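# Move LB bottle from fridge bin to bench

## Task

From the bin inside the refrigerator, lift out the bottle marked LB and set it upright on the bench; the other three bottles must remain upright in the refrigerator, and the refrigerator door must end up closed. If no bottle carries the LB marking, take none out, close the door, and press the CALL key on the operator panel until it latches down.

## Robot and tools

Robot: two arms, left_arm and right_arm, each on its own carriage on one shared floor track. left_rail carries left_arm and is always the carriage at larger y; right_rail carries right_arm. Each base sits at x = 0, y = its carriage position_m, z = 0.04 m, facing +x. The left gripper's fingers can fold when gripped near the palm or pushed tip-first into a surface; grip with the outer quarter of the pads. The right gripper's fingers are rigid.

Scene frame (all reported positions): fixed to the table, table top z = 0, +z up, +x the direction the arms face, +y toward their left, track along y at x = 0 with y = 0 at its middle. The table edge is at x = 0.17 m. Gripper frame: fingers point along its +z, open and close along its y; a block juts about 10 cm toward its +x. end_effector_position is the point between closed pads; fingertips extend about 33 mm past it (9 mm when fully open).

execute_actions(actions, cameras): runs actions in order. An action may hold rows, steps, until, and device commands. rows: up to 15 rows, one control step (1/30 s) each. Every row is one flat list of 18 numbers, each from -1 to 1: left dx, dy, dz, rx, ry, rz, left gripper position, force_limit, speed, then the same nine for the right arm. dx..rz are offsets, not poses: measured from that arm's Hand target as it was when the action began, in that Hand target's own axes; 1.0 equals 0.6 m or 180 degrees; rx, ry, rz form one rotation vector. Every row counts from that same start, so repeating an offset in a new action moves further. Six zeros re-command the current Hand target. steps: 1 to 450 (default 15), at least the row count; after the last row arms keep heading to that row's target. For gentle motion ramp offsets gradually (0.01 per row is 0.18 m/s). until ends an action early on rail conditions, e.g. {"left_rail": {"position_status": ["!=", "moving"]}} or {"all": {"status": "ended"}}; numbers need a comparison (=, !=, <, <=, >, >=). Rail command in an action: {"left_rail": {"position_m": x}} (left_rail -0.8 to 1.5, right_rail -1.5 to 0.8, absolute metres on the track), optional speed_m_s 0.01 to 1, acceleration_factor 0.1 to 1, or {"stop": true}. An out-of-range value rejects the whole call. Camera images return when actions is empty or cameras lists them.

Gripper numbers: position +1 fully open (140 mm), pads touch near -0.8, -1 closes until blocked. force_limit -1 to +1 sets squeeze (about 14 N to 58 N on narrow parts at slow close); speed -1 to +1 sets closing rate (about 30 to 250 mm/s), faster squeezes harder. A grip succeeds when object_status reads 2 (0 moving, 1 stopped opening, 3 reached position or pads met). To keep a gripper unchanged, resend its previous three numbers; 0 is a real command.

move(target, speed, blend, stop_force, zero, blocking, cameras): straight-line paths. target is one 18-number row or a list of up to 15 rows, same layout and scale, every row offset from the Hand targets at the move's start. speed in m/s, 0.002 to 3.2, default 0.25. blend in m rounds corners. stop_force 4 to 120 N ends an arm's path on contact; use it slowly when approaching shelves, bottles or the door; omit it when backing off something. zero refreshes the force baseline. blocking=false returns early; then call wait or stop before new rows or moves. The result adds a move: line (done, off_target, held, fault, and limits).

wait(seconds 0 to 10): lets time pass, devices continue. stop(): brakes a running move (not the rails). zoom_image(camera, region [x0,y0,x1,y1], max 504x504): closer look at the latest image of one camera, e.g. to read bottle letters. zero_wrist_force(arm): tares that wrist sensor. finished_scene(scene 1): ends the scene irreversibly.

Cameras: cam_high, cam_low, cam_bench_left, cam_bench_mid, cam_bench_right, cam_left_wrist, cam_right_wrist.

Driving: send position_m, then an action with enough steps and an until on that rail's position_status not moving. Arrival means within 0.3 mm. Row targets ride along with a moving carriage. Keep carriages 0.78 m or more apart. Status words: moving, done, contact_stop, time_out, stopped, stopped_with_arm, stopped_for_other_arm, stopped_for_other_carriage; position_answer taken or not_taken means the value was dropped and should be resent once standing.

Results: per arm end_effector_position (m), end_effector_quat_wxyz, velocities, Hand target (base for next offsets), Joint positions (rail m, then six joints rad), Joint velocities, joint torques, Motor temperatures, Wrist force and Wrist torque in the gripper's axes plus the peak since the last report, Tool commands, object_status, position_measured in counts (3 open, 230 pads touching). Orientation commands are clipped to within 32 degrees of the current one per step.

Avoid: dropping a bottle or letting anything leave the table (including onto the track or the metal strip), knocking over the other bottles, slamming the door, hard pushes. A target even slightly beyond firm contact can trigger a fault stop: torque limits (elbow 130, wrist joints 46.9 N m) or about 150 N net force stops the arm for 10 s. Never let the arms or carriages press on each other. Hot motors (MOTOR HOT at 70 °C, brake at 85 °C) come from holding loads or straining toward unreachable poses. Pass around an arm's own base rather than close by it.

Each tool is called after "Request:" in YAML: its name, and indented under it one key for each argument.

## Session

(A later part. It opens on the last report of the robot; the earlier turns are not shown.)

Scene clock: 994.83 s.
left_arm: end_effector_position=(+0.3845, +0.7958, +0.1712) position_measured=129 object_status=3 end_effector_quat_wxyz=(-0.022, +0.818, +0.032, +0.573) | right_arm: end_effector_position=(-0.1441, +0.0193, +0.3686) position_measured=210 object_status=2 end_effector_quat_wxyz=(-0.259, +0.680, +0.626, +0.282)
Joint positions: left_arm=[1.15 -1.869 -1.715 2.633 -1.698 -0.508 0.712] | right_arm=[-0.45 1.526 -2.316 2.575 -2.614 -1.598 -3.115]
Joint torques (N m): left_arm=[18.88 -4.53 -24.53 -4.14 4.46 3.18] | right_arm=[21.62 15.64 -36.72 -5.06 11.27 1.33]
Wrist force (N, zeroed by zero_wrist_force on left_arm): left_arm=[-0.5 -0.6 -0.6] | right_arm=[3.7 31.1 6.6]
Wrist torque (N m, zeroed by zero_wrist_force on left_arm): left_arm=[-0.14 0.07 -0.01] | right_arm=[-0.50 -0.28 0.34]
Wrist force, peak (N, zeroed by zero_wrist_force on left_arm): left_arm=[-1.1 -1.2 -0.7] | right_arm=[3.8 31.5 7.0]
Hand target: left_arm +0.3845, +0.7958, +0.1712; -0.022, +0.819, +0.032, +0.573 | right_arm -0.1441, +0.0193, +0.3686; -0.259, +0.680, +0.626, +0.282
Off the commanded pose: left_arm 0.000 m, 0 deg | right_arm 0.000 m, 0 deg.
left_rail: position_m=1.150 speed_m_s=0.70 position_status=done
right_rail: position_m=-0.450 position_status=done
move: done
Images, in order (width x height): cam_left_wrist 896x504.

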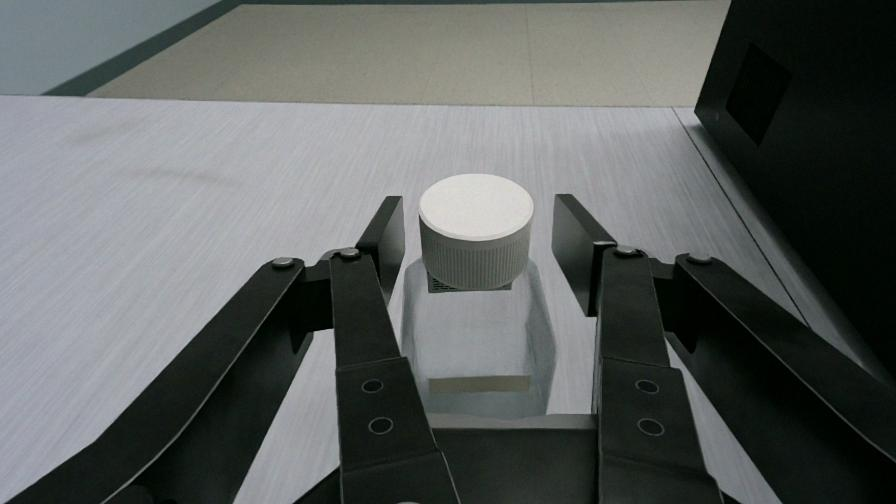

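Request:
move:
  target: [-0.0083, -0.0015, 0.0067, 0, 0, 0, 0.0, -0.02, -1, 0, 0, 0, 0, 0, 0, -0.98, 0.0, -1]
  speed: 0.05

Request:
execute_actions:
  actions:
    - {"rows": [[0, 0, 0, 0, 0, 0, -1, 0.5, -1, 0, 0, 0, 0, 0, 0, -0.98, 0.0, -1]], "steps": 75}

Request:
move:
  target:
    - [0.1253, 0, -0.0456, 0, 0, 0, -1, 0.5, -1, 0, 0, 0, 0, 0, 0, -0.98, 0.0, -1]
    - [0.1253, 0, -0.0456, 0, 0.25, 0, -1, 0.5, -1, 0, 0, 0, 0, 0, 0, -0.98, 0.0, -1]
  speed: 0.1
  cameras: ["cam_left_wrist"]

Request:
zoom_image:
  camera: "cam_left_wrist"
  region: [330, 100, 630, 400]

Scene clock: 1002.70 s.
left_arm: end_effector_position=(+0.3865, +0.7968, +0.1652) position_measured=129 object_status=3 end_effector_quat_wxyz=(-0.022, +0.818, +0.032, +0.573) | right_arm: end_effector_position=(-0.1441, +0.0193, +0.3686) position_measured=210 object_status=2 end_effector_quat_wxyz=(-0.259, +0.680, +0.626, +0.282)
Joint positions: left_arm=[1.15 -1.865 -1.7 2.641 -1.727 -0.505 0.719] | right_arm=[-0.45 1.526 -2.316 2.575 -2.614 -1.598 -3.115]
Joint torques (N m): left_arm=[18.93 -3.06 -24.47 -4.1 4.26 2.23] | right_arm=[22.95 16.79 -36.11 -5.03 11 0.98]
Wrist force (N, zeroed by zero_wrist_force on left_arm): left_arm=[-0.6 -0.4 -0.7] | right_arm=[3.9 30.8 6.9]
Wrist torque (N m, zeroed by zero_wrist_force on left_arm): left_arm=[-0.11 0.09 -0.01] | right_arm=[-0.56 -0.32 0.34]
Wrist force, peak (N, zeroed by zero_wrist_force on left_arm): left_arm=[-0.7 -0.3 -1.3] | right_arm=[3.8 31.4 6.8]
Hand target: left_arm +0.3865, +0.7968, +0.1651; -0.022, +0.819, +0.032, +0.573 | right_arm -0.1441, +0.0193, +0.3686; -0.259, +0.680, +0.626, +0.282
Off the commanded pose: left_arm 0.000 m, 0 deg | right_arm 0.000 m, 0 deg.
left_rail: position_m=1.150 speed_m_s=0.70 position_status=done
right_rail: position_m=-0.450 position_status=done
move: done

Scene clock: 1005.40 s.
left_arm: end_effector_position=(+0.3865, +0.7968, +0.1651) position_measured=161 object_status=2 end_effector_quat_wxyz=(-0.022, +0.818, +0.032, +0.573) | right_arm: end_effector_position=(-0.1441, +0.0193, +0.3686) position_measured=210 object_status=2 end_effector_quat_wxyz=(-0.259, +0.680, +0.626, +0.282)
Joint positions: left_arm=[1.15 -1.865 -1.7 2.641 -1.727 -0.505 0.719] | right_arm=[-0.45 1.526 -2.316 2.575 -2.614 -1.598 -3.115]
Joint torques (N m): left_arm=[15.83 -3.68 -32.83 -4.49 0.95 1.74] | right_arm=[20.22 16.38 -35.98 -5.12 11.22 1.48]
Wrist force (N, zeroed by zero_wrist_force on left_arm): left_arm=[7.1 -3.3 -6.2] | right_arm=[3.5 30.9 6.7]
Wrist torque (N m, zeroed by zero_wrist_force on left_arm): left_arm=[0.05 0.13 0.09] | right_arm=[-0.55 -0.23 0.34]
Wrist force, peak (N, zeroed by zero_wrist_force on left_arm): left_arm=[7.6 -3.7 -6.2] | right_arm=[3.9 31.3 7.0]
Hand target: left_arm +0.3865, +0.7968, +0.1651; -0.022, +0.819, +0.032, +0.573 | right_arm -0.1441, +0.0193, +0.3686; -0.259, +0.680, +0.626, +0.282
Off the commanded pose: left_arm 0.000 m, 0 deg | right_arm 0.000 m, 0 deg.
left_rail: position_m=1.150 speed_m_s=0.70 position_status=done
right_rail: position_m=-0.450 position_status=done

Scene clock: 1011.20 s.
left_arm: end_effector_position=(+0.3865, +0.7968, +0.2451) position_measured=161 object_status=2 end_effector_quat_wxyz=(-0.033, +0.537, +0.021, +0.843) | right_arm: end_effector_position=(-0.1441, +0.0193, +0.3686) position_measured=210 object_status=2 end_effector_quat_wxyz=(-0.259, +0.680, +0.626, +0.282)
Joint positions: left_arm=[1.15 -1.834 -0.99 2.376 -0.438 -0.547 -0.872] | right_arm=[-0.45 1.526 -2.316 2.575 -2.614 -1.598 -3.115]
Joint torques (N m): left_arm=[21.89 -37.13 -12.13 7.78 -6.04 -2.76] | right_arm=[22.15 18.17 -36.88 -5.31 11.46 0.83]
Wrist force (N, zeroed by zero_wrist_force on left_arm): left_arm=[-4.5 -0.5 -1.1] | right_arm=[3.7 31.0 6.4]
Wrist torque (N m, zeroed by zero_wrist_force on left_arm): left_arm=[0.02 0.02 0.36] | right_arm=[-0.53 -0.27 0.35]
Wrist force, peak (N, zeroed by zero_wrist_force on left_arm): left_arm=[6.7 -3.3 -6.1] | right_arm=[3.7 31.5 7.0]
Hand target: left_arm +0.3865, +0.7968, +0.2451; -0.033, +0.537, +0.021, +0.843 | right_arm -0.1441, +0.0193, +0.3686; -0.259, +0.680, +0.626, +0.282
Off the commanded pose: left_arm 0.000 m, 0 deg | right_arm 0.000 m, 0 deg.
left_rail: position_m=1.150 speed_m_s=0.70 position_status=done
right_rail: position_m=-0.450 position_status=done
move: done
Images, in order (width x height): cam_left_wrist 896x504.

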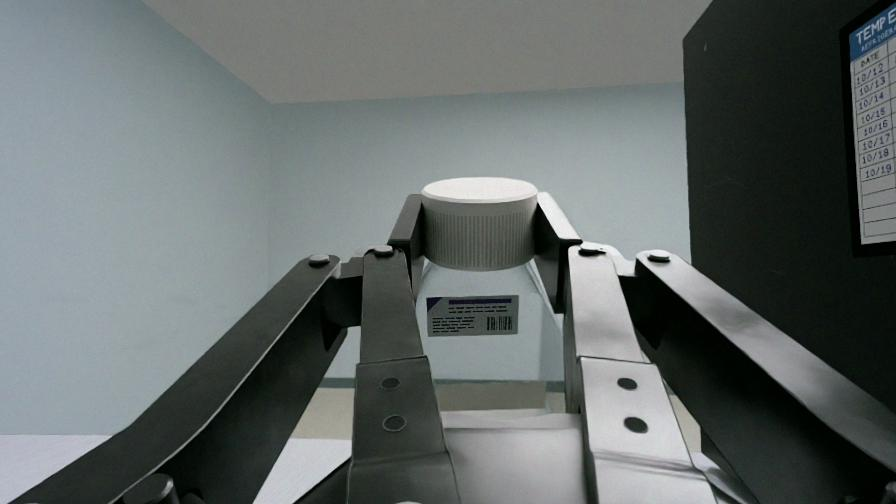

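Scaled by 1.680 from the camera's 896x504 image, which has a finer 1280x720 frame.

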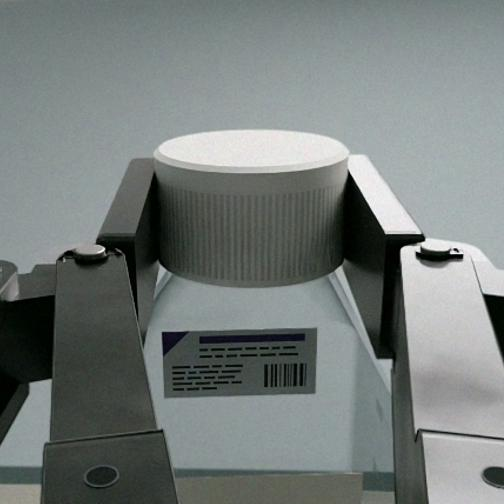

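Request:
move:
  target: [-0.0982, 0, -0.0458, 0, -0.1389, 0, -1, 0.5, -1, 0, 0, 0, 0, 0, 0, -0.98, 0.0, -1]
  speed: 0.15

Request:
move:
  target: [-0.06, 0, 0, 0, 0, 0, -1, 0.5, -1, 0, 0, 0, 0, 0, 0, -0.98, 0.0, -1]
  speed: 0.02
  stop_force: 6
  cameras: ["cam_left_wrist"]

Scene clock: 1114.70 s.
left_arm: end_effector_position=(+0.3865, +0.7968, +0.1801) position_measured=161 object_status=2 end_effector_quat_wxyz=(-0.028, +0.706, +0.028, +0.707) | right_arm: end_effector_position=(-0.1441, +0.0193, +0.3686) position_measured=210 object_status=2 end_effector_quat_wxyz=(-0.259, +0.680, +0.626, +0.282)
Joint positions: left_arm=[1.15 -1.92 -1.388 2.545 -1.157 -0.428 -0.001] | right_arm=[-0.45 1.526 -2.316 2.575 -2.614 -1.598 -3.115]
Joint torques (N m): left_arm=[-15.89 -55.59 -13.72 -0.13 -2.76 2.49] | right_arm=[21.37 16.36 -37.79 -6.06 11.37 0.6]
Wrist force (N, zeroed by zero_wrist_force on left_arm): left_arm=[-4.3 -1.0 0.3] | right_arm=[3.7 30.9 6.8]
Wrist torque (N m, zeroed by zero_wrist_force on left_arm): left_arm=[-0.20 0.00 -0.02] | right_arm=[-0.54 -0.26 0.34]
Wrist force, peak (N, zeroed by zero_wrist_force on left_arm): left_arm=[-4.9 -0.6 -1.1] | right_arm=[4.0 31.4 6.8]
Hand target: left_arm +0.3865, +0.7968, +0.1801; -0.028, +0.707, +0.028, +0.707 | right_arm -0.1441, +0.0193, +0.3686; -0.259, +0.680, +0.626, +0.282
Off the commanded pose: left_arm 0.000 m, 0 deg | right_arm 0.000 m, 0 deg.
left_rail: position_m=1.150 speed_m_s=0.70 position_status=done
right_rail: position_m=-0.450 position_status=done
move: done

Scene clock: 1116.93 s.
left_arm: end_effector_position=(+0.3865, +0.7969, +0.1594) position_measured=161 object_status=2 end_effector_quat_wxyz=(-0.028, +0.707, +0.028, +0.707) | right_arm: end_effector_position=(-0.1441, +0.0193, +0.3686) position_measured=210 object_status=2 end_effector_quat_wxyz=(-0.259, +0.680, +0.626, +0.282)
Joint positions: left_arm=[1.15 -1.92 -1.332 2.553 -1.22 -0.428 0] | right_arm=[-0.45 1.526 -2.316 2.575 -2.614 -1.598 -3.115]
Joint torques (N m): left_arm=[-9.65 -53.48 -25.09 4.45 1.16 2.17] | right_arm=[20.22 17.19 -37.16 -5.99 11.6 0.54]
Wrist force (N, zeroed by zero_wrist_force on left_arm): left_arm=[-2.4 -2.8 -0.8] | right_arm=[4.0 30.9 6.7]
Wrist torque (N m, zeroed by zero_wrist_force on left_arm): left_arm=[-0.60 -0.42 -0.02] | right_arm=[-0.56 -0.32 0.34]
Wrist force, peak (N, zeroed by zero_wrist_force on left_arm): left_arm=[34.6 -2.0 -8.0] | right_arm=[3.9 31.3 7.1]
Hand target: left_arm +0.3865, +0.7968, +0.1594; -0.028, +0.707, +0.028, +0.707 (not the last commanded pose) | right_arm -0.1441, +0.0193, +0.3686; -0.259, +0.680, +0.626, +0.282
Off the commanded pose: left_arm 0.015 m, 0 deg | right_arm 0.000 m, 0 deg.
left_rail: position_m=1.150 speed_m_s=0.70 position_status=done
right_rail: position_m=-0.450 position_status=done
move: contact (left_arm)
Images, in order (width x height): cam_left_wrist 896x504.

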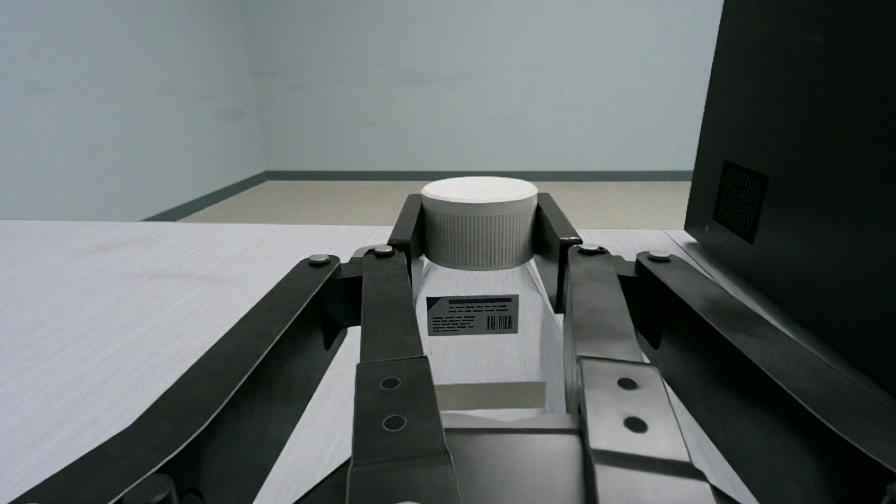

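Request:
execute_actions:
  actions:
    - {"rows": [[0, 0, 0, 0, 0, 0, -0.078, 0.5, -1, 0, 0, 0, 0, 0, 0, -0.98, 0.0, -1]], "steps": 40}

Request:
move:
  target: [0.0163, 0, 0.0023, 0, -0.1111, 0, -0.078, 0.5, -1, 0, 0, 0, 0, 0, 0, -0.98, 0.0, -1]
  speed: 0.15
  cameras: ["cam_left_wrist"]

Request:
zoom_image:
  camera: "cam_left_wrist"
  region: [330, 100, 630, 400]

Scene clock: 1123.00 s.
left_arm: end_effector_position=(+0.3865, +0.7968, +0.1594) position_measured=138 object_status=3 end_effector_quat_wxyz=(-0.028, +0.707, +0.028, +0.707) | right_arm: end_effector_position=(-0.1441, +0.0193, +0.3686) position_measured=210 object_status=2 end_effector_quat_wxyz=(-0.259, +0.680, +0.626, +0.282)
Joint positions: left_arm=[1.15 -1.92 -1.332 2.553 -1.22 -0.428 0] | right_arm=[-0.45 1.526 -2.316 2.575 -2.614 -1.598 -3.115]
Joint torques (N m): left_arm=[-10.91 -49.24 -22.94 0.68 1.33 -1.31] | right_arm=[21.76 15.08 -36.23 -5.62 11.44 0.82]
Wrist force (N, zeroed by zero_wrist_force on left_arm): left_arm=[1.2 -2.5 -1.1] | right_arm=[3.6 31.0 6.7]
Wrist torque (N m, zeroed by zero_wrist_force on left_arm): left_arm=[-0.53 -0.27 -0.02] | right_arm=[-0.52 -0.25 0.35]
Wrist force, peak (N, zeroed by zero_wrist_force on left_arm): left_arm=[-3.1 -2.9 -1.3] | right_arm=[3.9 31.4 6.5]
Hand target: left_arm +0.3865, +0.7968, +0.1594; -0.028, +0.707, +0.028, +0.707 | right_arm -0.1441, +0.0193, +0.3686; -0.259, +0.680, +0.626, +0.282
Off the commanded pose: left_arm 0.000 m, 0 deg | right_arm 0.000 m, 0 deg.
left_rail: position_m=1.150 speed_m_s=0.70 position_status=done
right_rail: position_m=-0.450 position_status=done

Scene clock: 1124.87 s.
left_arm: end_effector_position=(+0.3879, +0.7969, +0.1692) position_measured=138 object_status=3 end_effector_quat_wxyz=(-0.022, +0.818, +0.032, +0.573) | right_arm: end_effector_position=(-0.1441, +0.0193, +0.3686) position_measured=210 object_status=2 end_effector_quat_wxyz=(-0.259, +0.680, +0.626, +0.282)
Joint positions: left_arm=[1.15 -1.861 -1.71 2.638 -1.718 -0.502 0.724] | right_arm=[-0.45 1.526 -2.316 2.575 -2.614 -1.598 -3.115]
Joint torques (N m): left_arm=[18.91 -38.63 -27.19 -4.22 -0.36 2.31] | right_arm=[21.27 15.9 -36.59 -5.93 11.55 0.85]
Wrist force (N, zeroed by zero_wrist_force on left_arm): left_arm=[1.2 -2.5 -1.8] | right_arm=[3.5 30.9 6.7]
Wrist torque (N m, zeroed by zero_wrist_force on left_arm): left_arm=[-0.57 -0.31 -0.01] | right_arm=[-0.56 -0.22 0.34]
Wrist force, peak (N, zeroed by zero_wrist_force on left_arm): left_arm=[1.5 -2.7 -2.1] | right_arm=[4.0 31.3 7.1]
Hand target: left_arm +0.3879, +0.7969, +0.1692; -0.022, +0.818, +0.032, +0.573 | right_arm -0.1441, +0.0193, +0.3686; -0.259, +0.680, +0.626, +0.282
Off the commanded pose: left_arm 0.000 m, 0 deg | right_arm 0.000 m, 0 deg.
left_rail: position_m=1.150 speed_m_s=0.70 position_status=done
right_rail: position_m=-0.450 position_status=done
move: done
Images, in order (width x height): cam_left_wrist 896x504.

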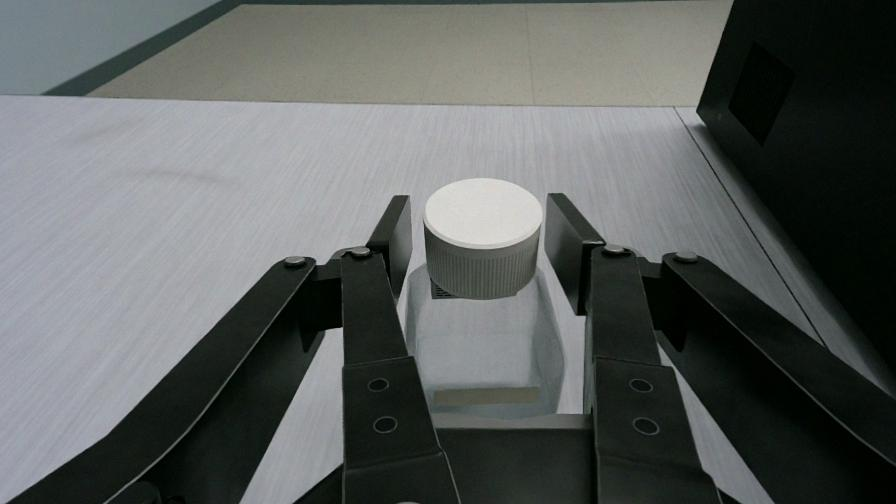

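Scaled by 1.680 from the camera's 896x504 image, which has a finer 1280x720 frame.

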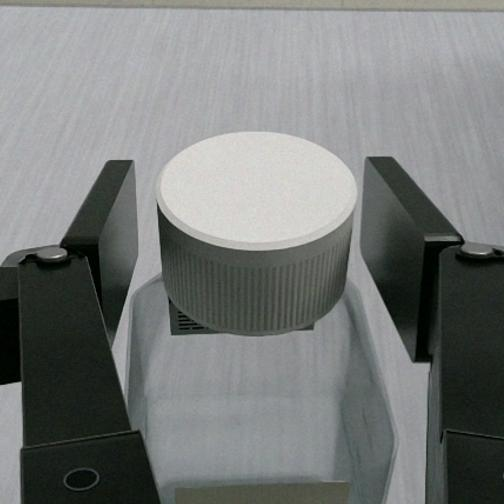

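Request:
move:
  target: [-0.0083, 0.003, -0.005, 0, 0, 0, -0.078, 0.5, -1, 0, 0, 0, 0, 0, 0, -0.98, 0.0, -1]
  speed: 0.05

Request:
execute_actions:
  actions:
    - {"rows": [[0, 0, 0, 0, 0, 0, -1, 0.5, 0.8, 0, 0, 0, 0, 0, 0, -0.98, 0.0, -1]], "steps": 45}

Request:
move:
  target:
    - [0.1253, 0, -0.0456, 0, 0, 0, -1, 0.5, 0.8, 0, 0, 0, 0, 0, 0, -0.98, 0.0, -1]
    - [0.1253, 0, -0.0456, 0, 0.25, 0, -1, 0.5, 0.8, 0, 0, 0, 0, 0, 0, -0.98, 0.0, -1]
  speed: 0.15
  cameras: ["cam_left_wrist"]

Request:
zoom_image:
  camera: "cam_left_wrist"
  region: [330, 100, 630, 400]

Scene clock: 1133.50 s.
left_arm: end_effector_position=(+0.3836, +0.7948, +0.1656) position_measured=138 object_status=3 end_effector_quat_wxyz=(-0.022, +0.818, +0.032, +0.573) | right_arm: end_effector_position=(-0.1441, +0.0193, +0.3686) position_measured=210 object_status=2 end_effector_quat_wxyz=(-0.259, +0.680, +0.626, +0.282)
Joint positions: left_arm=[1.15 -1.871 -1.698 2.636 -1.715 -0.509 0.709] | right_arm=[-0.45 1.526 -2.316 2.575 -2.614 -1.598 -3.115]
Joint torques (N m): left_arm=[-16.42 0.64 -39.69 0.33 -0.69 -3.19] | right_arm=[20.51 16.18 -36.52 -6.12 11.95 1.14]
Wrist force (N, zeroed by zero_wrist_force on left_arm): left_arm=[1.0 -2.4 -2.2] | right_arm=[3.4 30.9 6.9]
Wrist torque (N m, zeroed by zero_wrist_force on left_arm): left_arm=[-0.57 -0.26 0.32] | right_arm=[-0.54 -0.20 0.35]
Wrist force, peak (N, zeroed by zero_wrist_force on left_arm): left_arm=[1.5 -2.7 -1.9] | right_arm=[3.8 31.6 6.5]
Hand target: left_arm +0.3835, +0.7948, +0.1655; -0.022, +0.818, +0.032, +0.573 | right_arm -0.1441, +0.0193, +0.3686; -0.259, +0.680, +0.626, +0.282
Off the commanded pose: left_arm 0.000 m, 0 deg | right_arm 0.000 m, 0 deg.
left_rail: position_m=1.150 speed_m_s=0.70 position_status=done
right_rail: position_m=-0.450 position_status=done
move: done

Scene clock: 1135.20 s.
left_arm: end_effector_position=(+0.3835, +0.7948, +0.1655) position_measured=165 object_status=2 end_effector_quat_wxyz=(-0.022, +0.818, +0.032, +0.573) | right_arm: end_effector_position=(-0.1441, +0.0193, +0.3686) position_measured=210 object_status=2 end_effector_quat_wxyz=(-0.259, +0.680, +0.626, +0.282)
Joint positions: left_arm=[1.15 -1.871 -1.698 2.636 -1.715 -0.509 0.709] | right_arm=[-0.45 1.526 -2.316 2.575 -2.614 -1.598 -3.115]
Joint torques (N m): left_arm=[-18.77 0.03 -23.99 -4.06 -0.55 -3.25] | right_arm=[21.83 15.33 -37.09 -5.97 11.49 1.27]
Wrist force (N, zeroed by zero_wrist_force on left_arm): left_arm=[10.8 -6.1 -8.7] | right_arm=[3.9 31.1 6.8]
Wrist torque (N m, zeroed by zero_wrist_force on left_arm): left_arm=[-0.36 -0.16 0.45] | right_arm=[-0.49 -0.31 0.34]
Wrist force, peak (N, zeroed by zero_wrist_force on left_arm): left_arm=[10.9 -6.1 -9.1] | right_arm=[3.6 31.4 6.7]
Hand target: left_arm +0.3835, +0.7948, +0.1655; -0.022, +0.818, +0.032, +0.573 | right_arm -0.1441, +0.0193, +0.3686; -0.259, +0.680, +0.626, +0.282
Off the commanded pose: left_arm 0.000 m, 0 deg | right_arm 0.000 m, 0 deg.
left_rail: position_m=1.150 speed_m_s=0.70 position_status=done
right_rail: position_m=-0.450 position_status=done

Scene clock: 1139.53 s.
left_arm: end_effector_position=(+0.3835, +0.7948, +0.2455) position_measured=165 object_status=2 end_effector_quat_wxyz=(-0.033, +0.537, +0.021, +0.843) | right_arm: end_effector_position=(-0.1441, +0.0193, +0.3686) position_measured=210 object_status=2 end_effector_quat_wxyz=(-0.259, +0.680, +0.626, +0.282)
Joint positions: left_arm=[1.15 -1.84 -0.993 2.374 -0.443 -0.551 -0.861] | right_arm=[-0.45 1.526 -2.316 2.575 -2.614 -1.598 -3.115]
Joint torques (N m): left_arm=[18.35 -42.66 -12.47 8.34 -6.17 -3.03] | right_arm=[21.29 14.93 -37.29 -6.26 11.32 1.02]
Wrist force (N, zeroed by zero_wrist_force on left_arm): left_arm=[-3.6 -3.1 -2.1] | right_arm=[3.7 31.1 6.6]
Wrist torque (N m, zeroed by zero_wrist_force on left_arm): left_arm=[-0.56 -0.32 0.35] | right_arm=[-0.50 -0.28 0.34]
Wrist force, peak (N, zeroed by zero_wrist_force on left_arm): left_arm=[10.6 -6.2 -8.8] | right_arm=[4.0 31.4 6.9]
Hand target: left_arm +0.3835, +0.7948, +0.2455; -0.033, +0.537, +0.021, +0.843 | right_arm -0.1441, +0.0193, +0.3686; -0.259, +0.680, +0.626, +0.282
Off the commanded pose: left_arm 0.000 m, 0 deg | right_arm 0.000 m, 0 deg.
left_rail: position_m=1.150 speed_m_s=0.70 position_status=done
right_rail: position_m=-0.450 position_status=done
move: done
Images, in order (width x height): cam_left_wrist 896x504.

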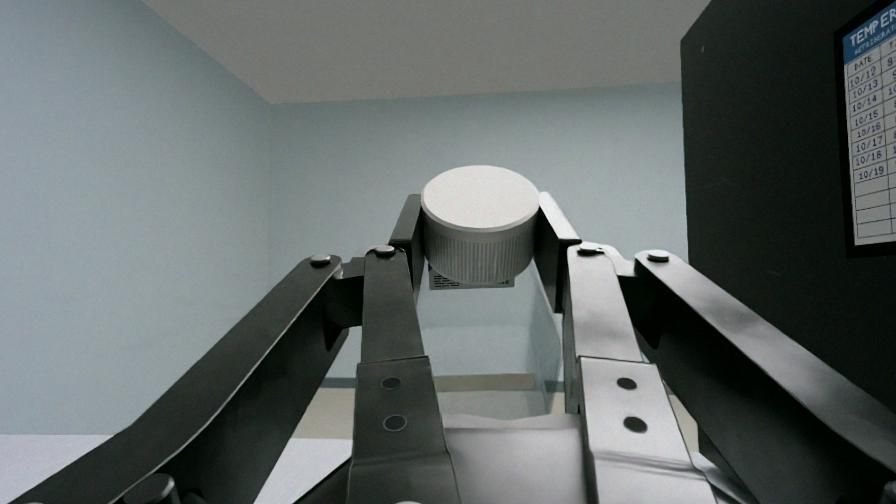

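Scaled by 1.680 from the camera's 896x504 image, which has a finer 1280x720 frame.

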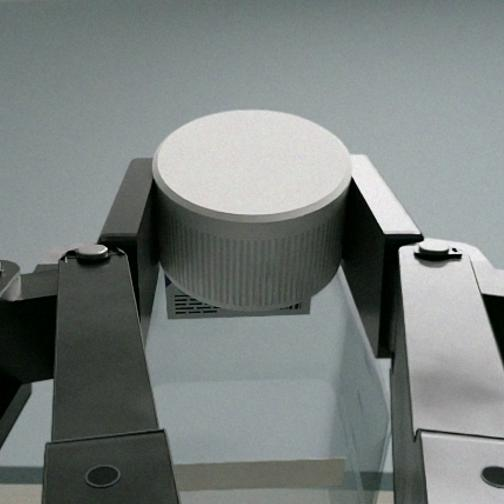

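Request:
move:
  target: [0.4152, 0.319, -0.3202, -0.0227, 0, -0.0106, -1, 0.5, 0.8, 0, 0, 0, 0, 0, 0, -0.98, 0.0, -1]
  speed: 0.2

Request:
execute_actions:
  actions:
    - {"left_rail": {"position_m": 0.83, "acceleration_factor": 0.4, "speed_m_s": 0.5}, "steps": 150, "until": {"left_rail": {"position_status": ["!=", "moving"]}}}
  cameras: ["cam_left_wrist"]

Request:
zoom_image:
  camera: "cam_left_wrist"
  region: [250, 100, 700, 430]

Scene clock: 1168.13 s.
left_arm: end_effector_position=(+0.1201, +0.5822, +0.3901) position_measured=165 object_status=2 end_effector_quat_wxyz=(+0.000, +0.537, +0.000, +0.843) | right_arm: end_effector_position=(-0.1441, +0.0193, +0.3686) position_measured=210 object_status=2 end_effector_quat_wxyz=(-0.259, +0.680, +0.626, +0.282)
Joint positions: left_arm=[1.15 -2.187 -1.111 1.964 -0.174 -0.738 -0.539] | right_arm=[-0.45 1.526 -2.316 2.575 -2.614 -1.598 -3.115]
Joint torques (N m): left_arm=[-19.8 -55.04 -36.56 8.46 -4.91 2.61] | right_arm=[20.2 16.04 -36.97 -6.19 11.73 1.02]
Wrist force (N, zeroed by zero_wrist_force on left_arm): left_arm=[-3.3 -3.1 -1.9] | right_arm=[3.8 31.1 6.7]
Wrist torque (N m, zeroed by zero_wrist_force on left_arm): left_arm=[-0.58 -0.37 0.03] | right_arm=[-0.50 -0.29 0.35]
Wrist force, peak (N, zeroed by zero_wrist_force on left_arm): left_arm=[-4.9 -4.5 -0.9] | right_arm=[3.7 31.4 7.1]
Hand target: left_arm +0.1200, +0.5821, +0.3902; +0.000, +0.537, +0.000, +0.843 | right_arm -0.1441, +0.0193, +0.3686; -0.259, +0.680, +0.626, +0.282
Off the commanded pose: left_arm 0.000 m, 0 deg | right_arm 0.000 m, 0 deg.
left_rail: position_m=1.150 speed_m_s=0.70 position_status=done
right_rail: position_m=-0.450 position_status=done
move: done

Scene clock: 1170.20 s.
left_arm: end_effector_position=(+0.1200, +0.2621, +0.3902) position_measured=165 object_status=2 end_effector_quat_wxyz=(+0.000, +0.537, +0.000, +0.843) | right_arm: end_effector_position=(-0.1441, +0.0193, +0.3686) position_measured=210 object_status=2 end_effector_quat_wxyz=(-0.259, +0.680, +0.626, +0.282)
Joint positions: left_arm=[0.83 -2.187 -1.111 1.964 -0.173 -0.738 -0.539] | right_arm=[-0.45 1.526 -2.316 2.575 -2.614 -1.598 -3.115]
Joint torques (N m): left_arm=[-15.13 -65.4 -26.58 7.55 -2 1.48] | right_arm=[21.26 17.36 -37.42 -6.49 11.75 0.73]
Wrist force (N, zeroed by zero_wrist_force on left_arm): left_arm=[-3.5 -3.3 -2.0] | right_arm=[3.7 31.1 6.5]
Wrist torque (N m, zeroed by zero_wrist_force on left_arm): left_arm=[-0.62 -0.32 0.03] | right_arm=[-0.51 -0.26 0.34]
Wrist force, peak (N, zeroed by zero_wrist_force on left_arm): left_arm=[-3.2 -4.7 -2.3] | right_arm=[3.7 31.4 6.9]
Hand target: left_arm +0.1200, +0.2621, +0.3902; +0.000, +0.537, +0.000, +0.843 | right_arm -0.1441, +0.0193, +0.3686; -0.259, +0.680, +0.626, +0.282
Tool commands: left_gripper/position=-1.0 left_gripper/force_limit=+0.5 left_gripper/speed=+0.8 right_gripper/position=-0.98 right_gripper/force_limit=+0.0 right_gripper/speed=-1.0
Off the commanded pose: left_arm 0.000 m, 0 deg | right_arm 0.000 m, 0 deg.
left_rail: position_m=0.830 speed_m_s=0.50 position_status=done
right_rail: position_m=-0.450 position_status=done
Images, in order (width x height): cam_left_wrist 896x504.

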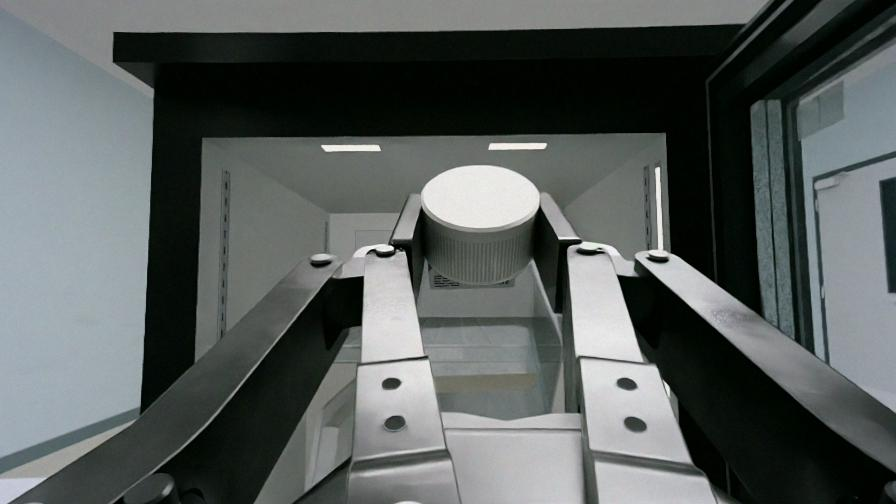

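Scaled by 1.120 from the camera's 896x504 image, which has a finer 1280x720 frame.

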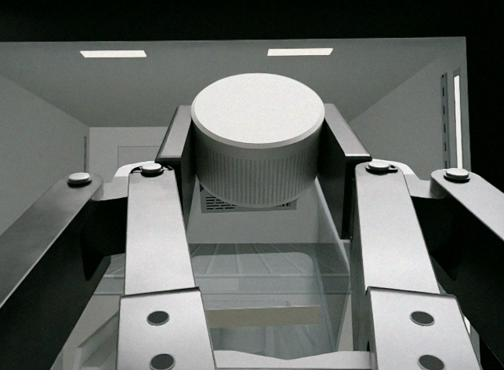

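Request:
move:
  target:
    - [-0.02697,0,0.04995,0,0,0,-1,0.5,0.8,0,0,0,0,0,0,-0.98,0,-1]
    - [-0.15955,0,0.09883,0,0,0,-1,0.5,0.8,0,0,0,0,0,0,-0.98,0,-1]
  speed: 0.06
  blend: [0.015,0]
  stop_force: 12
  cameras: ["cam_left_wrist","cam_bench_left"]

Scene clock: 1209.27 s.
left_arm: end_effector_position=(+0.2142, +0.2621, +0.3285) position_measured=165 object_status=2 end_effector_quat_wxyz=(+0.000, +0.537, +0.000, +0.843) | right_arm: end_effector_position=(-0.1441, +0.0193, +0.3686) position_measured=210 object_status=2 end_effector_quat_wxyz=(-0.259, +0.680, +0.626, +0.282)
Joint positions: left_arm=[0.83 -2.043 -1.025 2.009 -0.186 -0.632 -0.692] | right_arm=[-0.45 1.526 -2.316 2.575 -2.614 -1.598 -3.115]
Joint torques (N m): left_arm=[17.65 -58.04 -16.85 3.16 -0.57 -3.13] | right_arm=[21.29 14.34 -37.23 -6.51 11.72 0.85]
Wrist force (N, zeroed by zero_wrist_force on left_arm): left_arm=[-3.4 -3.0 -1.9] | right_arm=[3.6 31.0 6.9]
Wrist torque (N m, zeroed by zero_wrist_force on left_arm): left_arm=[-0.53 -0.33 0.35] | right_arm=[-0.51 -0.24 0.35]
Wrist force, peak (N, zeroed by zero_wrist_force on left_arm): left_arm=[-4.2 -3.4 -1.8] | right_arm=[4.0 31.6 6.7]
Hand target: left_arm +0.2142, +0.2621, +0.3285; +0.000, +0.537, +0.000, +0.843 | right_arm -0.1441, +0.0193, +0.3686; -0.259, +0.680, +0.626, +0.282
Off the commanded pose: left_arm 0.000 m, 0 deg | right_arm 0.000 m, 0 deg.
left_rail: position_m=0.830 speed_m_s=0.50 position_status=done
right_rail: position_m=-0.450 position_status=done
move: done
Images, in order (width x height): cam_bench_left 896x504, cam_left_wrist 896x504.

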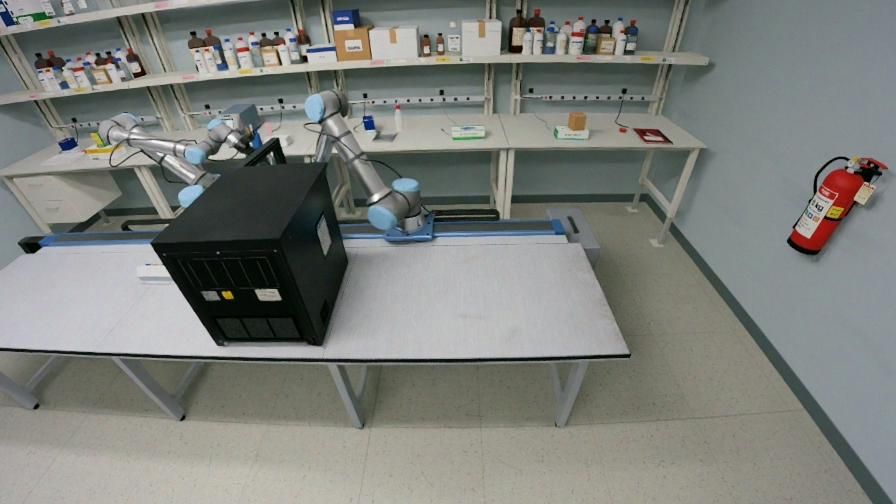

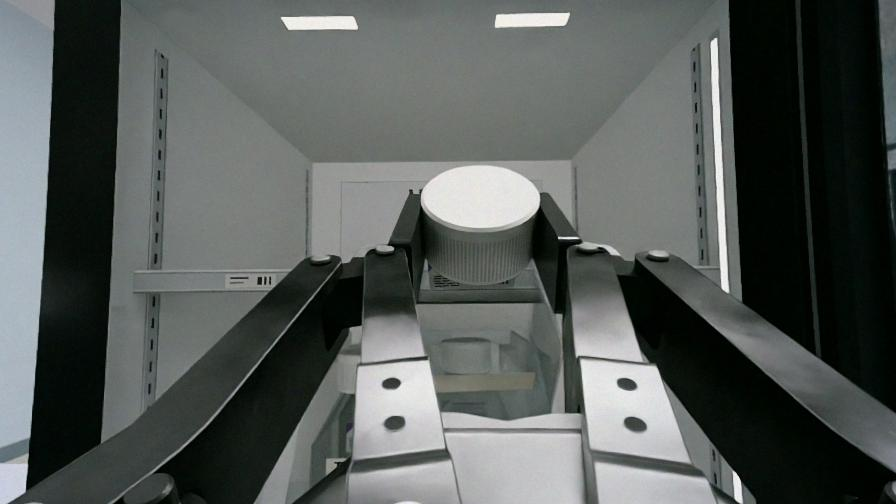

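Request:
move:
  target: [-0.165,0,0.06007,0,0,0,-1,0.5,0.8,0,0,0,0,0,0,-0.98,0,-1]
  speed: 0.03
  stop_force: 9
  cameras: ["cam_left_wrist"]

Scene clock: 1216.37 s.
left_arm: end_effector_position=(+0.2887, +0.2620, +0.2540) position_measured=165 object_status=2 end_effector_quat_wxyz=(+0.000, +0.537, +0.000, +0.843) | right_arm: end_effector_position=(-0.1441, +0.0193, +0.3686) position_measured=210 object_status=2 end_effector_quat_wxyz=(-0.259, +0.680, +0.626, +0.282)
Joint positions: left_arm=[0.83 -1.917 -0.885 2.003 -0.177 -0.55 -0.864] | right_arm=[-0.45 1.526 -2.316 2.575 -2.614 -1.598 -3.115]
Joint torques (N m): left_arm=[15.67 -60.25 -24.47 7.87 -1.12 -2.78] | right_arm=[21.1 14.49 -37.08 -6.79 12.17 0.8]
Wrist force (N, zeroed by zero_wrist_force on left_arm): left_arm=[-3.2 -2.6 -2.2] | right_arm=[3.7 31.3 6.8]
Wrist torque (N m, zeroed by zero_wrist_force on left_arm): left_arm=[-0.43 -0.37 0.35] | right_arm=[-0.47 -0.28 0.34]
Wrist force, peak (N, zeroed by zero_wrist_force on left_arm): left_arm=[-3.9 -2.9 -2.4] | right_arm=[3.5 31.5 6.9]
Hand target: left_arm +0.2887, +0.2620, +0.2540; +0.000, +0.537, +0.000, +0.843 | right_arm -0.1441, +0.0193, +0.3686; -0.259, +0.680, +0.626, +0.282
Off the commanded pose: left_arm 0.000 m, 0 deg | right_arm 0.000 m, 0 deg.
left_rail: position_m=0.830 speed_m_s=0.50 position_status=done
right_rail: position_m=-0.450 position_status=done
move: done
Images, in order (width x height): cam_left_wrist 896x504.

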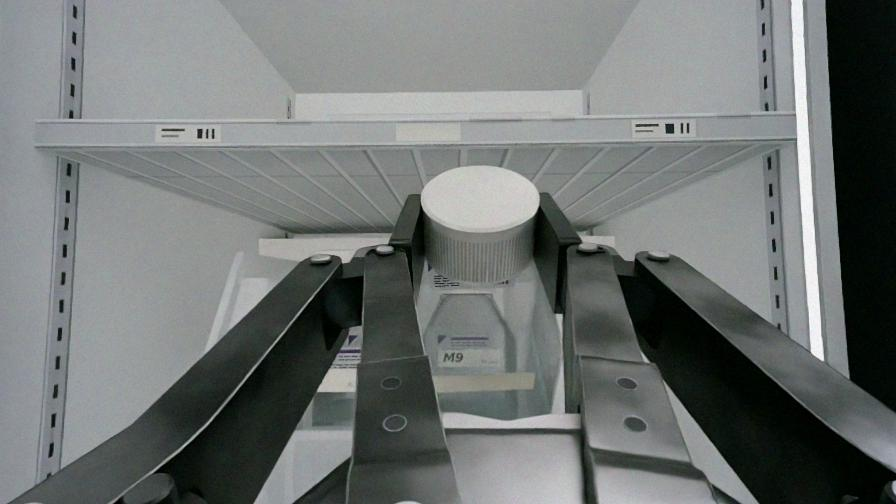

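Request:
move:
  target:
    - [-0.00288,0,0.02035,0,-0.04167,0,-1,0.5,0.8,0,0,0,0,0,0,-0.98,0,-1]
    - [-0.0135,0,0.04078,0,-0.08333,0,-1,0.5,0.8,0,0,0,0,0,0,-0.98,0,-1]
    - [-0.02522,0,0.07577,0,-0.13889,0,-1,0.5,0.8,0,0,0,0,0,0,-0.98,0,-1]
  speed: 0.04
  blend: [0.004,0.004,0]
  stop_force: 12
  cameras: ["cam_left_wrist"]

Scene clock: 1244.03 s.
left_arm: end_effector_position=(+0.3363, +0.2620, +0.2595) position_measured=165 object_status=2 end_effector_quat_wxyz=(+0.000, +0.707, +0.000, +0.707) | right_arm: end_effector_position=(-0.1441, +0.0193, +0.3686) position_measured=210 object_status=2 end_effector_quat_wxyz=(-0.259, +0.680, +0.626, +0.282)
Joint positions: left_arm=[0.83 -1.89 -1.297 2.152 -0.855 -0.319 -0.001] | right_arm=[-0.45 1.526 -2.316 2.575 -2.614 -1.598 -3.115]
Joint torques (N m): left_arm=[19.2 -74 -26.08 -1.17 2.19 1.93] | right_arm=[18.77 16.7 -37.06 -6.43 11.94 0.67]
Wrist force (N, zeroed by zero_wrist_force on left_arm): left_arm=[-3.3 -2.9 -0.9] | right_arm=[3.6 31.1 6.8]
Wrist torque (N m, zeroed by zero_wrist_force on left_arm): left_arm=[-0.63 -0.36 -0.02] | right_arm=[-0.51 -0.24 0.34]
Wrist force, peak (N, zeroed by zero_wrist_force on left_arm): left_arm=[-3.3 -3.4 -2.2] | right_arm=[3.7 31.4 7.1]
Hand target: left_arm +0.3363, +0.2620, +0.2595; +0.000, +0.707, +0.000, +0.707 | right_arm -0.1441, +0.0193, +0.3686; -0.259, +0.680, +0.626, +0.282
Off the commanded pose: left_arm 0.000 m, 0 deg | right_arm 0.000 m, 0 deg.
left_rail: position_m=0.830 speed_m_s=0.50 position_status=done
right_rail: position_m=-0.450 position_status=done
move: done
Images, in order (width x height): cam_left_wrist 896x504.

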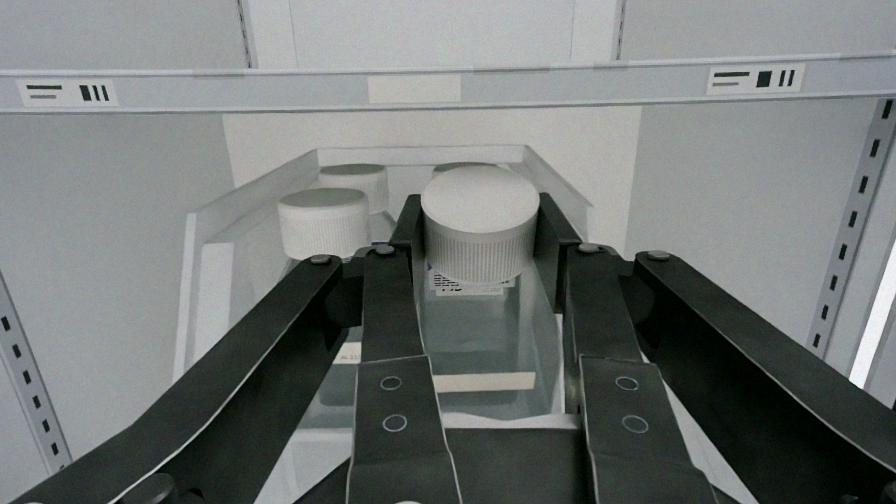

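Request:
move:
  target:
    - [-0.00317,0,0.04283,0,-0.05556,0,-1,0.5,0.8,0,0,0,0,0,0,-0.98,0,-1]
    - [-0.00767,0,0.09017,0,-0.11111,0,-1,0.5,0.8,0,0,0,0,0,0,-0.98,0,-1]
  speed: 0.03
  blend: [0.004,0]
  stop_force: 10
  cameras: ["cam_left_wrist"]

Scene clock: 1258.00 s.
left_arm: end_effector_position=(+0.3904, +0.2620, +0.2549) position_measured=165 object_status=2 end_effector_quat_wxyz=(+0.000, +0.819, +0.000, +0.574) | right_arm: end_effector_position=(-0.1441, +0.0193, +0.3686) position_measured=210 object_status=2 end_effector_quat_wxyz=(-0.259, +0.680, +0.626, +0.282)
Joint positions: left_arm=[0.83 -1.757 -1.511 2.303 -1.893 -0.394 1.068] | right_arm=[-0.45 1.526 -2.316 2.575 -2.614 -1.598 -3.115]
Joint torques (N m): left_arm=[19.64 -63.88 -33.38 -5.9 1.17 2.12] | right_arm=[19.12 17.26 -37.14 -6.57 11.77 0.93]
Wrist force (N, zeroed by zero_wrist_force on left_arm): left_arm=[-3.4 -2.5 -0.3] | right_arm=[3.5 30.9 6.9]
Wrist torque (N m, zeroed by zero_wrist_force on left_arm): left_arm=[-0.60 -0.15 -0.01] | right_arm=[-0.56 -0.23 0.34]
Wrist force, peak (N, zeroed by zero_wrist_force on left_arm): left_arm=[-3.6 -3.3 -1.1] | right_arm=[3.8 31.5 6.9]
Hand target: left_arm +0.3904, +0.2620, +0.2549; +0.000, +0.819, +0.000, +0.574 | right_arm -0.1441, +0.0193, +0.3686; -0.259, +0.680, +0.626, +0.282
Off the commanded pose: left_arm 0.000 m, 0 deg | right_arm 0.000 m, 0 deg.
left_rail: position_m=0.830 speed_m_s=0.50 position_status=done
right_rail: position_m=-0.450 position_status=done
move: done
Images, in order (width x height): cam_left_wrist 896x504.

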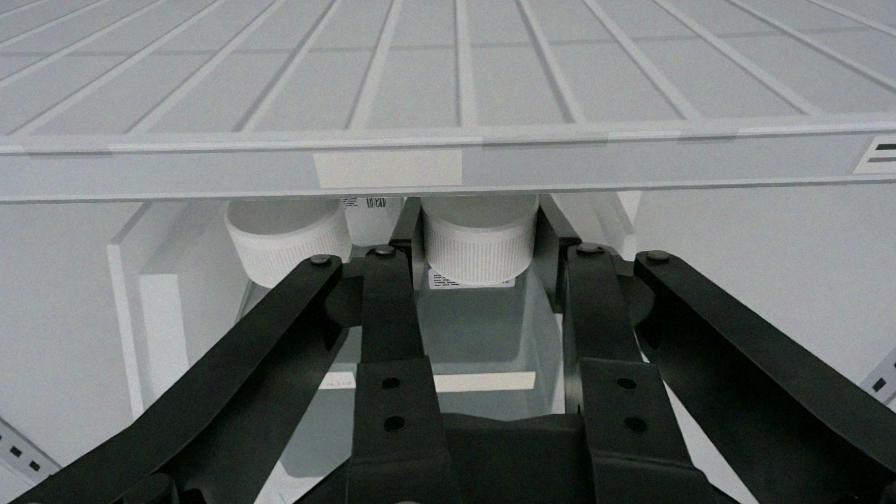

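Request:
move:
  target: [-0.0188,0,0.00684,0,0,0,-1,0.5,0.8,0,0,0,0,0,0,-0.98,0,-1]
  speed: 0.006
  stop_force: 5
  cameras: ["cam_left_wrist"]

Scene clock: 1262.07 s.
left_arm: end_effector_position=(+0.3904, +0.2620, +0.2509) position_measured=165 object_status=2 end_effector_quat_wxyz=(+0.000, +0.819, +0.000, +0.574) | right_arm: end_effector_position=(-0.1441, +0.0193, +0.3686) position_measured=210 object_status=2 end_effector_quat_wxyz=(-0.259, +0.680, +0.626, +0.282)
Joint positions: left_arm=[0.83 -1.757 -1.505 2.306 -1.902 -0.394 1.068] | right_arm=[-0.45 1.526 -2.316 2.575 -2.614 -1.598 -3.115]
Joint torques (N m): left_arm=[17.55 -62.83 -47.47 -1.11 1.22 -0.37] | right_arm=[24.42 16.6 -36.43 -6.48 11.97 0.75]
Wrist force (N, zeroed by zero_wrist_force on left_arm): left_arm=[-1.3 -2.6 1.6] | right_arm=[3.4 30.6 6.8]
Wrist torque (N m, zeroed by zero_wrist_force on left_arm): left_arm=[-0.58 0.20 0.08] | right_arm=[-0.50 -0.24 0.34]
Wrist force, peak (N, zeroed by zero_wrist_force on left_arm): left_arm=[-3.7 -2.5 -0.2] | right_arm=[4.0 31.5 6.8]
Hand target: left_arm +0.3904, +0.2620, +0.2509; +0.000, +0.819, +0.000, +0.574 (not the last commanded pose) | right_arm -0.1441, +0.0193, +0.3686; -0.259, +0.680, +0.626, +0.282
Off the commanded pose: left_arm 0.008 m, 0 deg | right_arm 0.000 m, 0 deg.
left_rail: position_m=0.830 speed_m_s=0.50 position_status=done
right_rail: position_m=-0.450 position_status=done
move: contact (left_arm)
Images, in order (width x height): cam_left_wrist 896x504.

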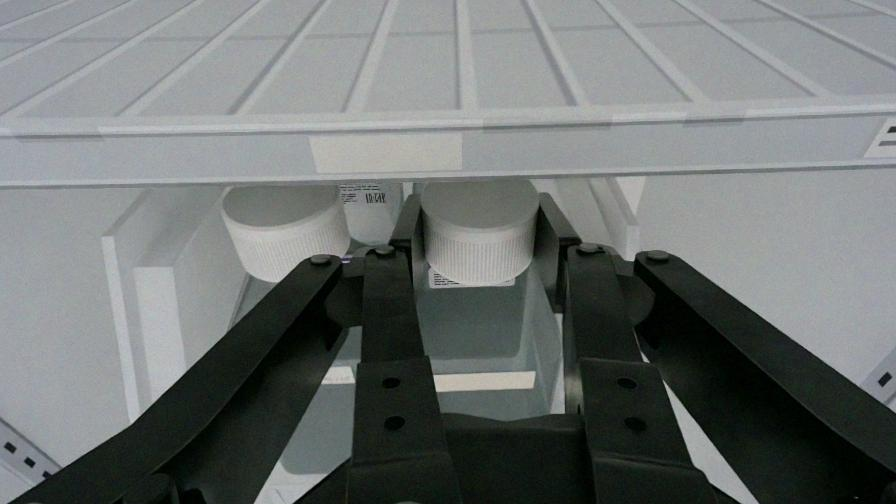

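Request:
move:
  target: [0.0047,0,-0.00171,0,0,0,-1,0.5,0.8,0,0,0,0,0,0,-0.98,0,-1]
  speed: 0.01

Request:
move:
  target: [0.00428,0,0.01175,0,0,0,-1,0.5,0.8,0,0,0,0,0,0,-0.98,0,-1]
  speed: 0.01
  stop_force: 5

Request:
move:
  target: [-0.0188,0,0.00684,0,0,0,-1,0.5,0.8,0,0,0,0,0,0,-0.98,0,-1]
  speed: 0.006
  stop_force: 5
  cameras: ["cam_left_wrist"]

Scene clock: 1276.63 s.
left_arm: end_effector_position=(+0.3904, +0.2620, +0.2537) position_measured=165 object_status=2 end_effector_quat_wxyz=(+0.000, +0.819, +0.000, +0.574) end_effector_velocity=(+0.000, +0.000, +0.002) end_effector_angular_velocity=(+0.001, -0.001, +0.000) | right_arm: end_effector_position=(-0.1441, +0.0193, +0.3686) position_measured=210 object_status=2 end_effector_quat_wxyz=(-0.259, +0.680, +0.626, +0.282)
Joint positions: left_arm=[0.83 -1.757 -1.509 2.304 -1.896 -0.394 1.068] | right_arm=[-0.45 1.526 -2.316 2.575 -2.614 -1.598 -3.115]
Joint velocities: left_arm=[0 0 -0.003 -0.001 0.005 0.001 0] | right_arm=[within noise]
Joint torques (N m): left_arm=[17.81 -62.22 -47.36 -1.45 1.54 1.68] | right_arm=[17.13 16.86 -38.57 -6.23 12.29 0.73]
Wrist force (N, zeroed by zero_wrist_force on left_arm): left_arm=[-2.8 -3.0 -0.6] | right_arm=[3.7 30.9 6.8]
Wrist torque (N m, zeroed by zero_wrist_force on left_arm): left_arm=[-0.71 -0.27 -0.01] | right_arm=[-0.56 -0.24 0.34]
Wrist force, peak (N, zeroed by zero_wrist_force on left_arm): left_arm=[-3.4 -2.9 -0.2] | right_arm=[3.5 31.2 7.2]
Hand target: left_arm +0.3904, +0.2620, +0.2539; +0.000, +0.819, +0.000, +0.574 | right_arm -0.1441, +0.0193, +0.3686; -0.259, +0.680, +0.626, +0.282
Off the commanded pose: left_arm 0.000 m, 0 deg | right_arm 0.000 m, 0 deg.
left_rail: position_m=0.830 speed_m_s=0.50 position_status=done
right_rail: position_m=-0.450 position_status=done
move: done

Scene clock: 1278.27 s.
left_arm: end_effector_position=(+0.3979, +0.2620, +0.2539) position_measured=165 object_status=2 end_effector_quat_wxyz=(+0.000, +0.819, +0.000, +0.574) | right_arm: end_effector_position=(-0.1441, +0.0193, +0.3686) position_measured=210 object_status=2 end_effector_quat_wxyz=(-0.259, +0.680, +0.626, +0.282)
Joint positions: left_arm=[0.83 -1.743 -1.505 2.307 -1.932 -0.388 1.1] | right_arm=[-0.45 1.526 -2.316 2.575 -2.614 -1.598 -3.115]
Joint torques (N m): left_arm=[18.16 -28.91 -33.75 -6.28 6.17 2.27] | right_arm=[19.28 14.72 -37.49 -6.23 12.1 0.57]
Wrist force (N, zeroed by zero_wrist_force on left_arm): left_arm=[-3.1 -2.8 -0.1] | right_arm=[3.7 31.1 6.7]
Wrist torque (N m, zeroed by zero_wrist_force on left_arm): left_arm=[-0.66 -0.21 -0.01] | right_arm=[-0.50 -0.24 0.34]
Wrist force, peak (N, zeroed by zero_wrist_force on left_arm): left_arm=[-3.3 -2.9 -0.6] | right_arm=[4.0 31.5 7.1]
Hand target: left_arm +0.3979, +0.2620, +0.2539; +0.000, +0.819, +0.000, +0.574 | right_arm -0.1441, +0.0193, +0.3686; -0.259, +0.680, +0.626, +0.282
Off the commanded pose: left_arm 0.000 m, 0 deg | right_arm 0.000 m, 0 deg.
left_rail: position_m=0.830 speed_m_s=0.50 position_status=done
right_rail: position_m=-0.450 position_status=done
move: done

Scene clock: 1280.23 s.
left_arm: end_effector_position=(+0.3979, +0.2620, +0.2495) position_measured=165 object_status=2 end_effector_quat_wxyz=(+0.000, +0.819, +0.000, +0.574) | right_arm: end_effector_position=(-0.1441, +0.0193, +0.3686) position_measured=210 object_status=2 end_effector_quat_wxyz=(-0.259, +0.680, +0.626, +0.282)
Joint positions: left_arm=[0.83 -1.743 -1.498 2.31 -1.943 -0.388 1.1] | right_arm=[-0.45 1.526 -2.316 2.575 -2.614 -1.598 -3.115]
Joint torques (N m): left_arm=[16.19 -62.31 -46.63 -0.87 0.77 0.2] | right_arm=[20.06 16.49 -37.42 -6.6 12.06 0.44]
Wrist force (N, zeroed by zero_wrist_force on left_arm): left_arm=[-1.3 -2.4 -1.2] | right_arm=[4.3 30.7 6.4]
Wrist torque (N m, zeroed by zero_wrist_force on left_arm): left_arm=[-0.64 -0.16 -0.08] | right_arm=[-0.49 -0.27 0.34]
Wrist force, peak (N, zeroed by zero_wrist_force on left_arm): left_arm=[6.0 -4.9 -5.3] | right_arm=[2.9 31.5 7.7]
Hand target: left_arm +0.3979, +0.2620, +0.2495; +0.000, +0.819, +0.000, +0.574 (not the last commanded pose) | right_arm -0.1441, +0.0193, +0.3686; -0.259, +0.680, +0.626, +0.282
Off the commanded pose: left_arm 0.008 m, 0 deg | right_arm 0.000 m, 0 deg.
left_rail: position_m=0.830 speed_m_s=0.50 position_status=done
right_rail: position_m=-0.450 position_status=done
move: contact (left_arm)
Images, in order (width x height): cam_left_wrist 896x504.

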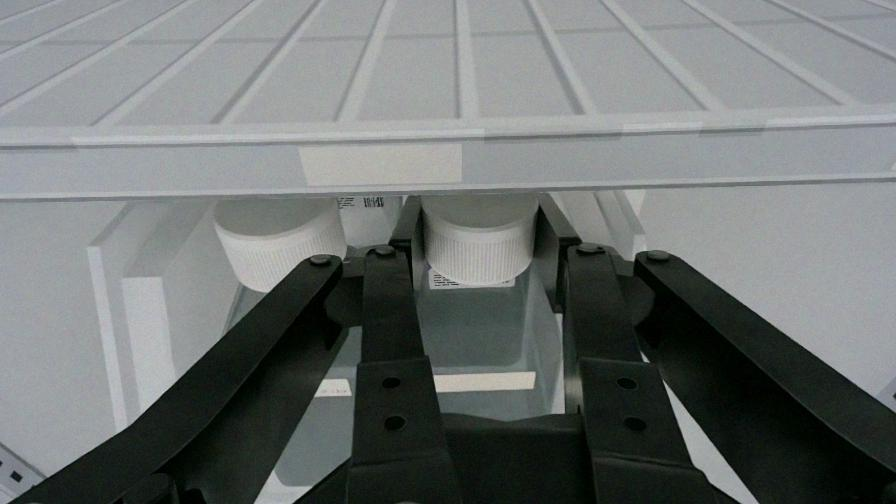

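Request:
execute_actions:
  actions:
    - {"rows":[[0,0,0,0,0,0,-0.13,0.5,-1,0,0,0,0,0,0,-0.98,0,-1]],"steps":40}
  cameras: ["cam_left_wrist"]

Scene clock: 1291.20 s.
left_arm: end_effector_position=(+0.3979, +0.2620, +0.2495) position_measured=145 object_status=3 end_effector_quat_wxyz=(+0.000, +0.819, +0.000, +0.574) | right_arm: end_effector_position=(-0.1441, +0.0193, +0.3686) position_measured=210 object_status=2 end_effector_quat_wxyz=(-0.259, +0.680, +0.626, +0.282)
Joint positions: left_arm=[0.83 -1.743 -1.498 2.31 -1.943 -0.388 1.1] | right_arm=[-0.45 1.526 -2.316 2.575 -2.614 -1.598 -3.115]
Joint torques (N m): left_arm=[16.01 -58.32 -41.4 -2.67 3.67 1.6] | right_arm=[18.59 16.51 -38.96 -5.95 12.07 0.6]
Wrist force (N, zeroed by zero_wrist_force on left_arm): left_arm=[0.4 -2.5 -1.3] | right_arm=[3.9 30.6 6.9]
Wrist torque (N m, zeroed by zero_wrist_force on left_arm): left_arm=[-0.59 -0.12 -0.01] | right_arm=[-0.50 -0.31 0.34]
Wrist force, peak (N, zeroed by zero_wrist_force on left_arm): left_arm=[-3.4 -2.6 -0.1] | right_arm=[4.5 30.9 6.5]
Hand target: left_arm +0.3979, +0.2620, +0.2495; +0.000, +0.819, +0.000, +0.574 | right_arm -0.1441, +0.0193, +0.3686; -0.259, +0.680, +0.626, +0.282
Off the commanded pose: left_arm 0.000 m, 0 deg | right_arm 0.000 m, 0 deg.
left_rail: position_m=0.830 speed_m_s=0.50 position_status=done
right_rail: position_m=-0.450 position_status=done
Images, in order (width x height): cam_left_wrist 896x504.

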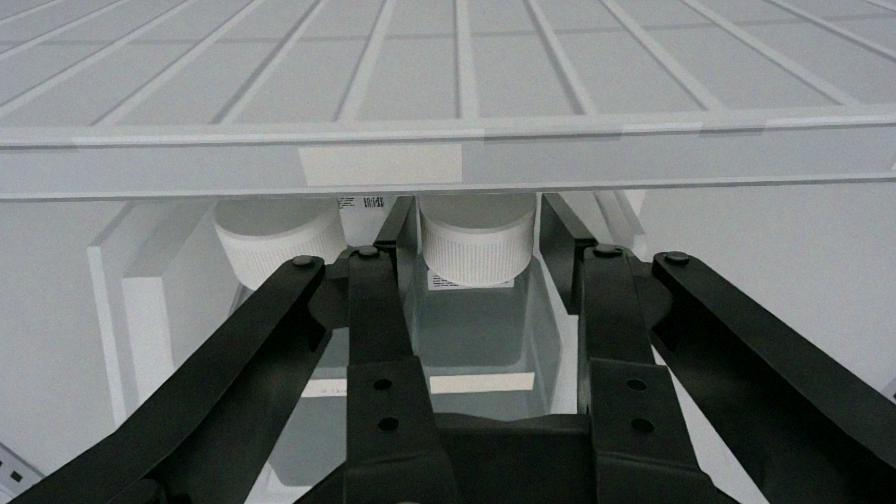

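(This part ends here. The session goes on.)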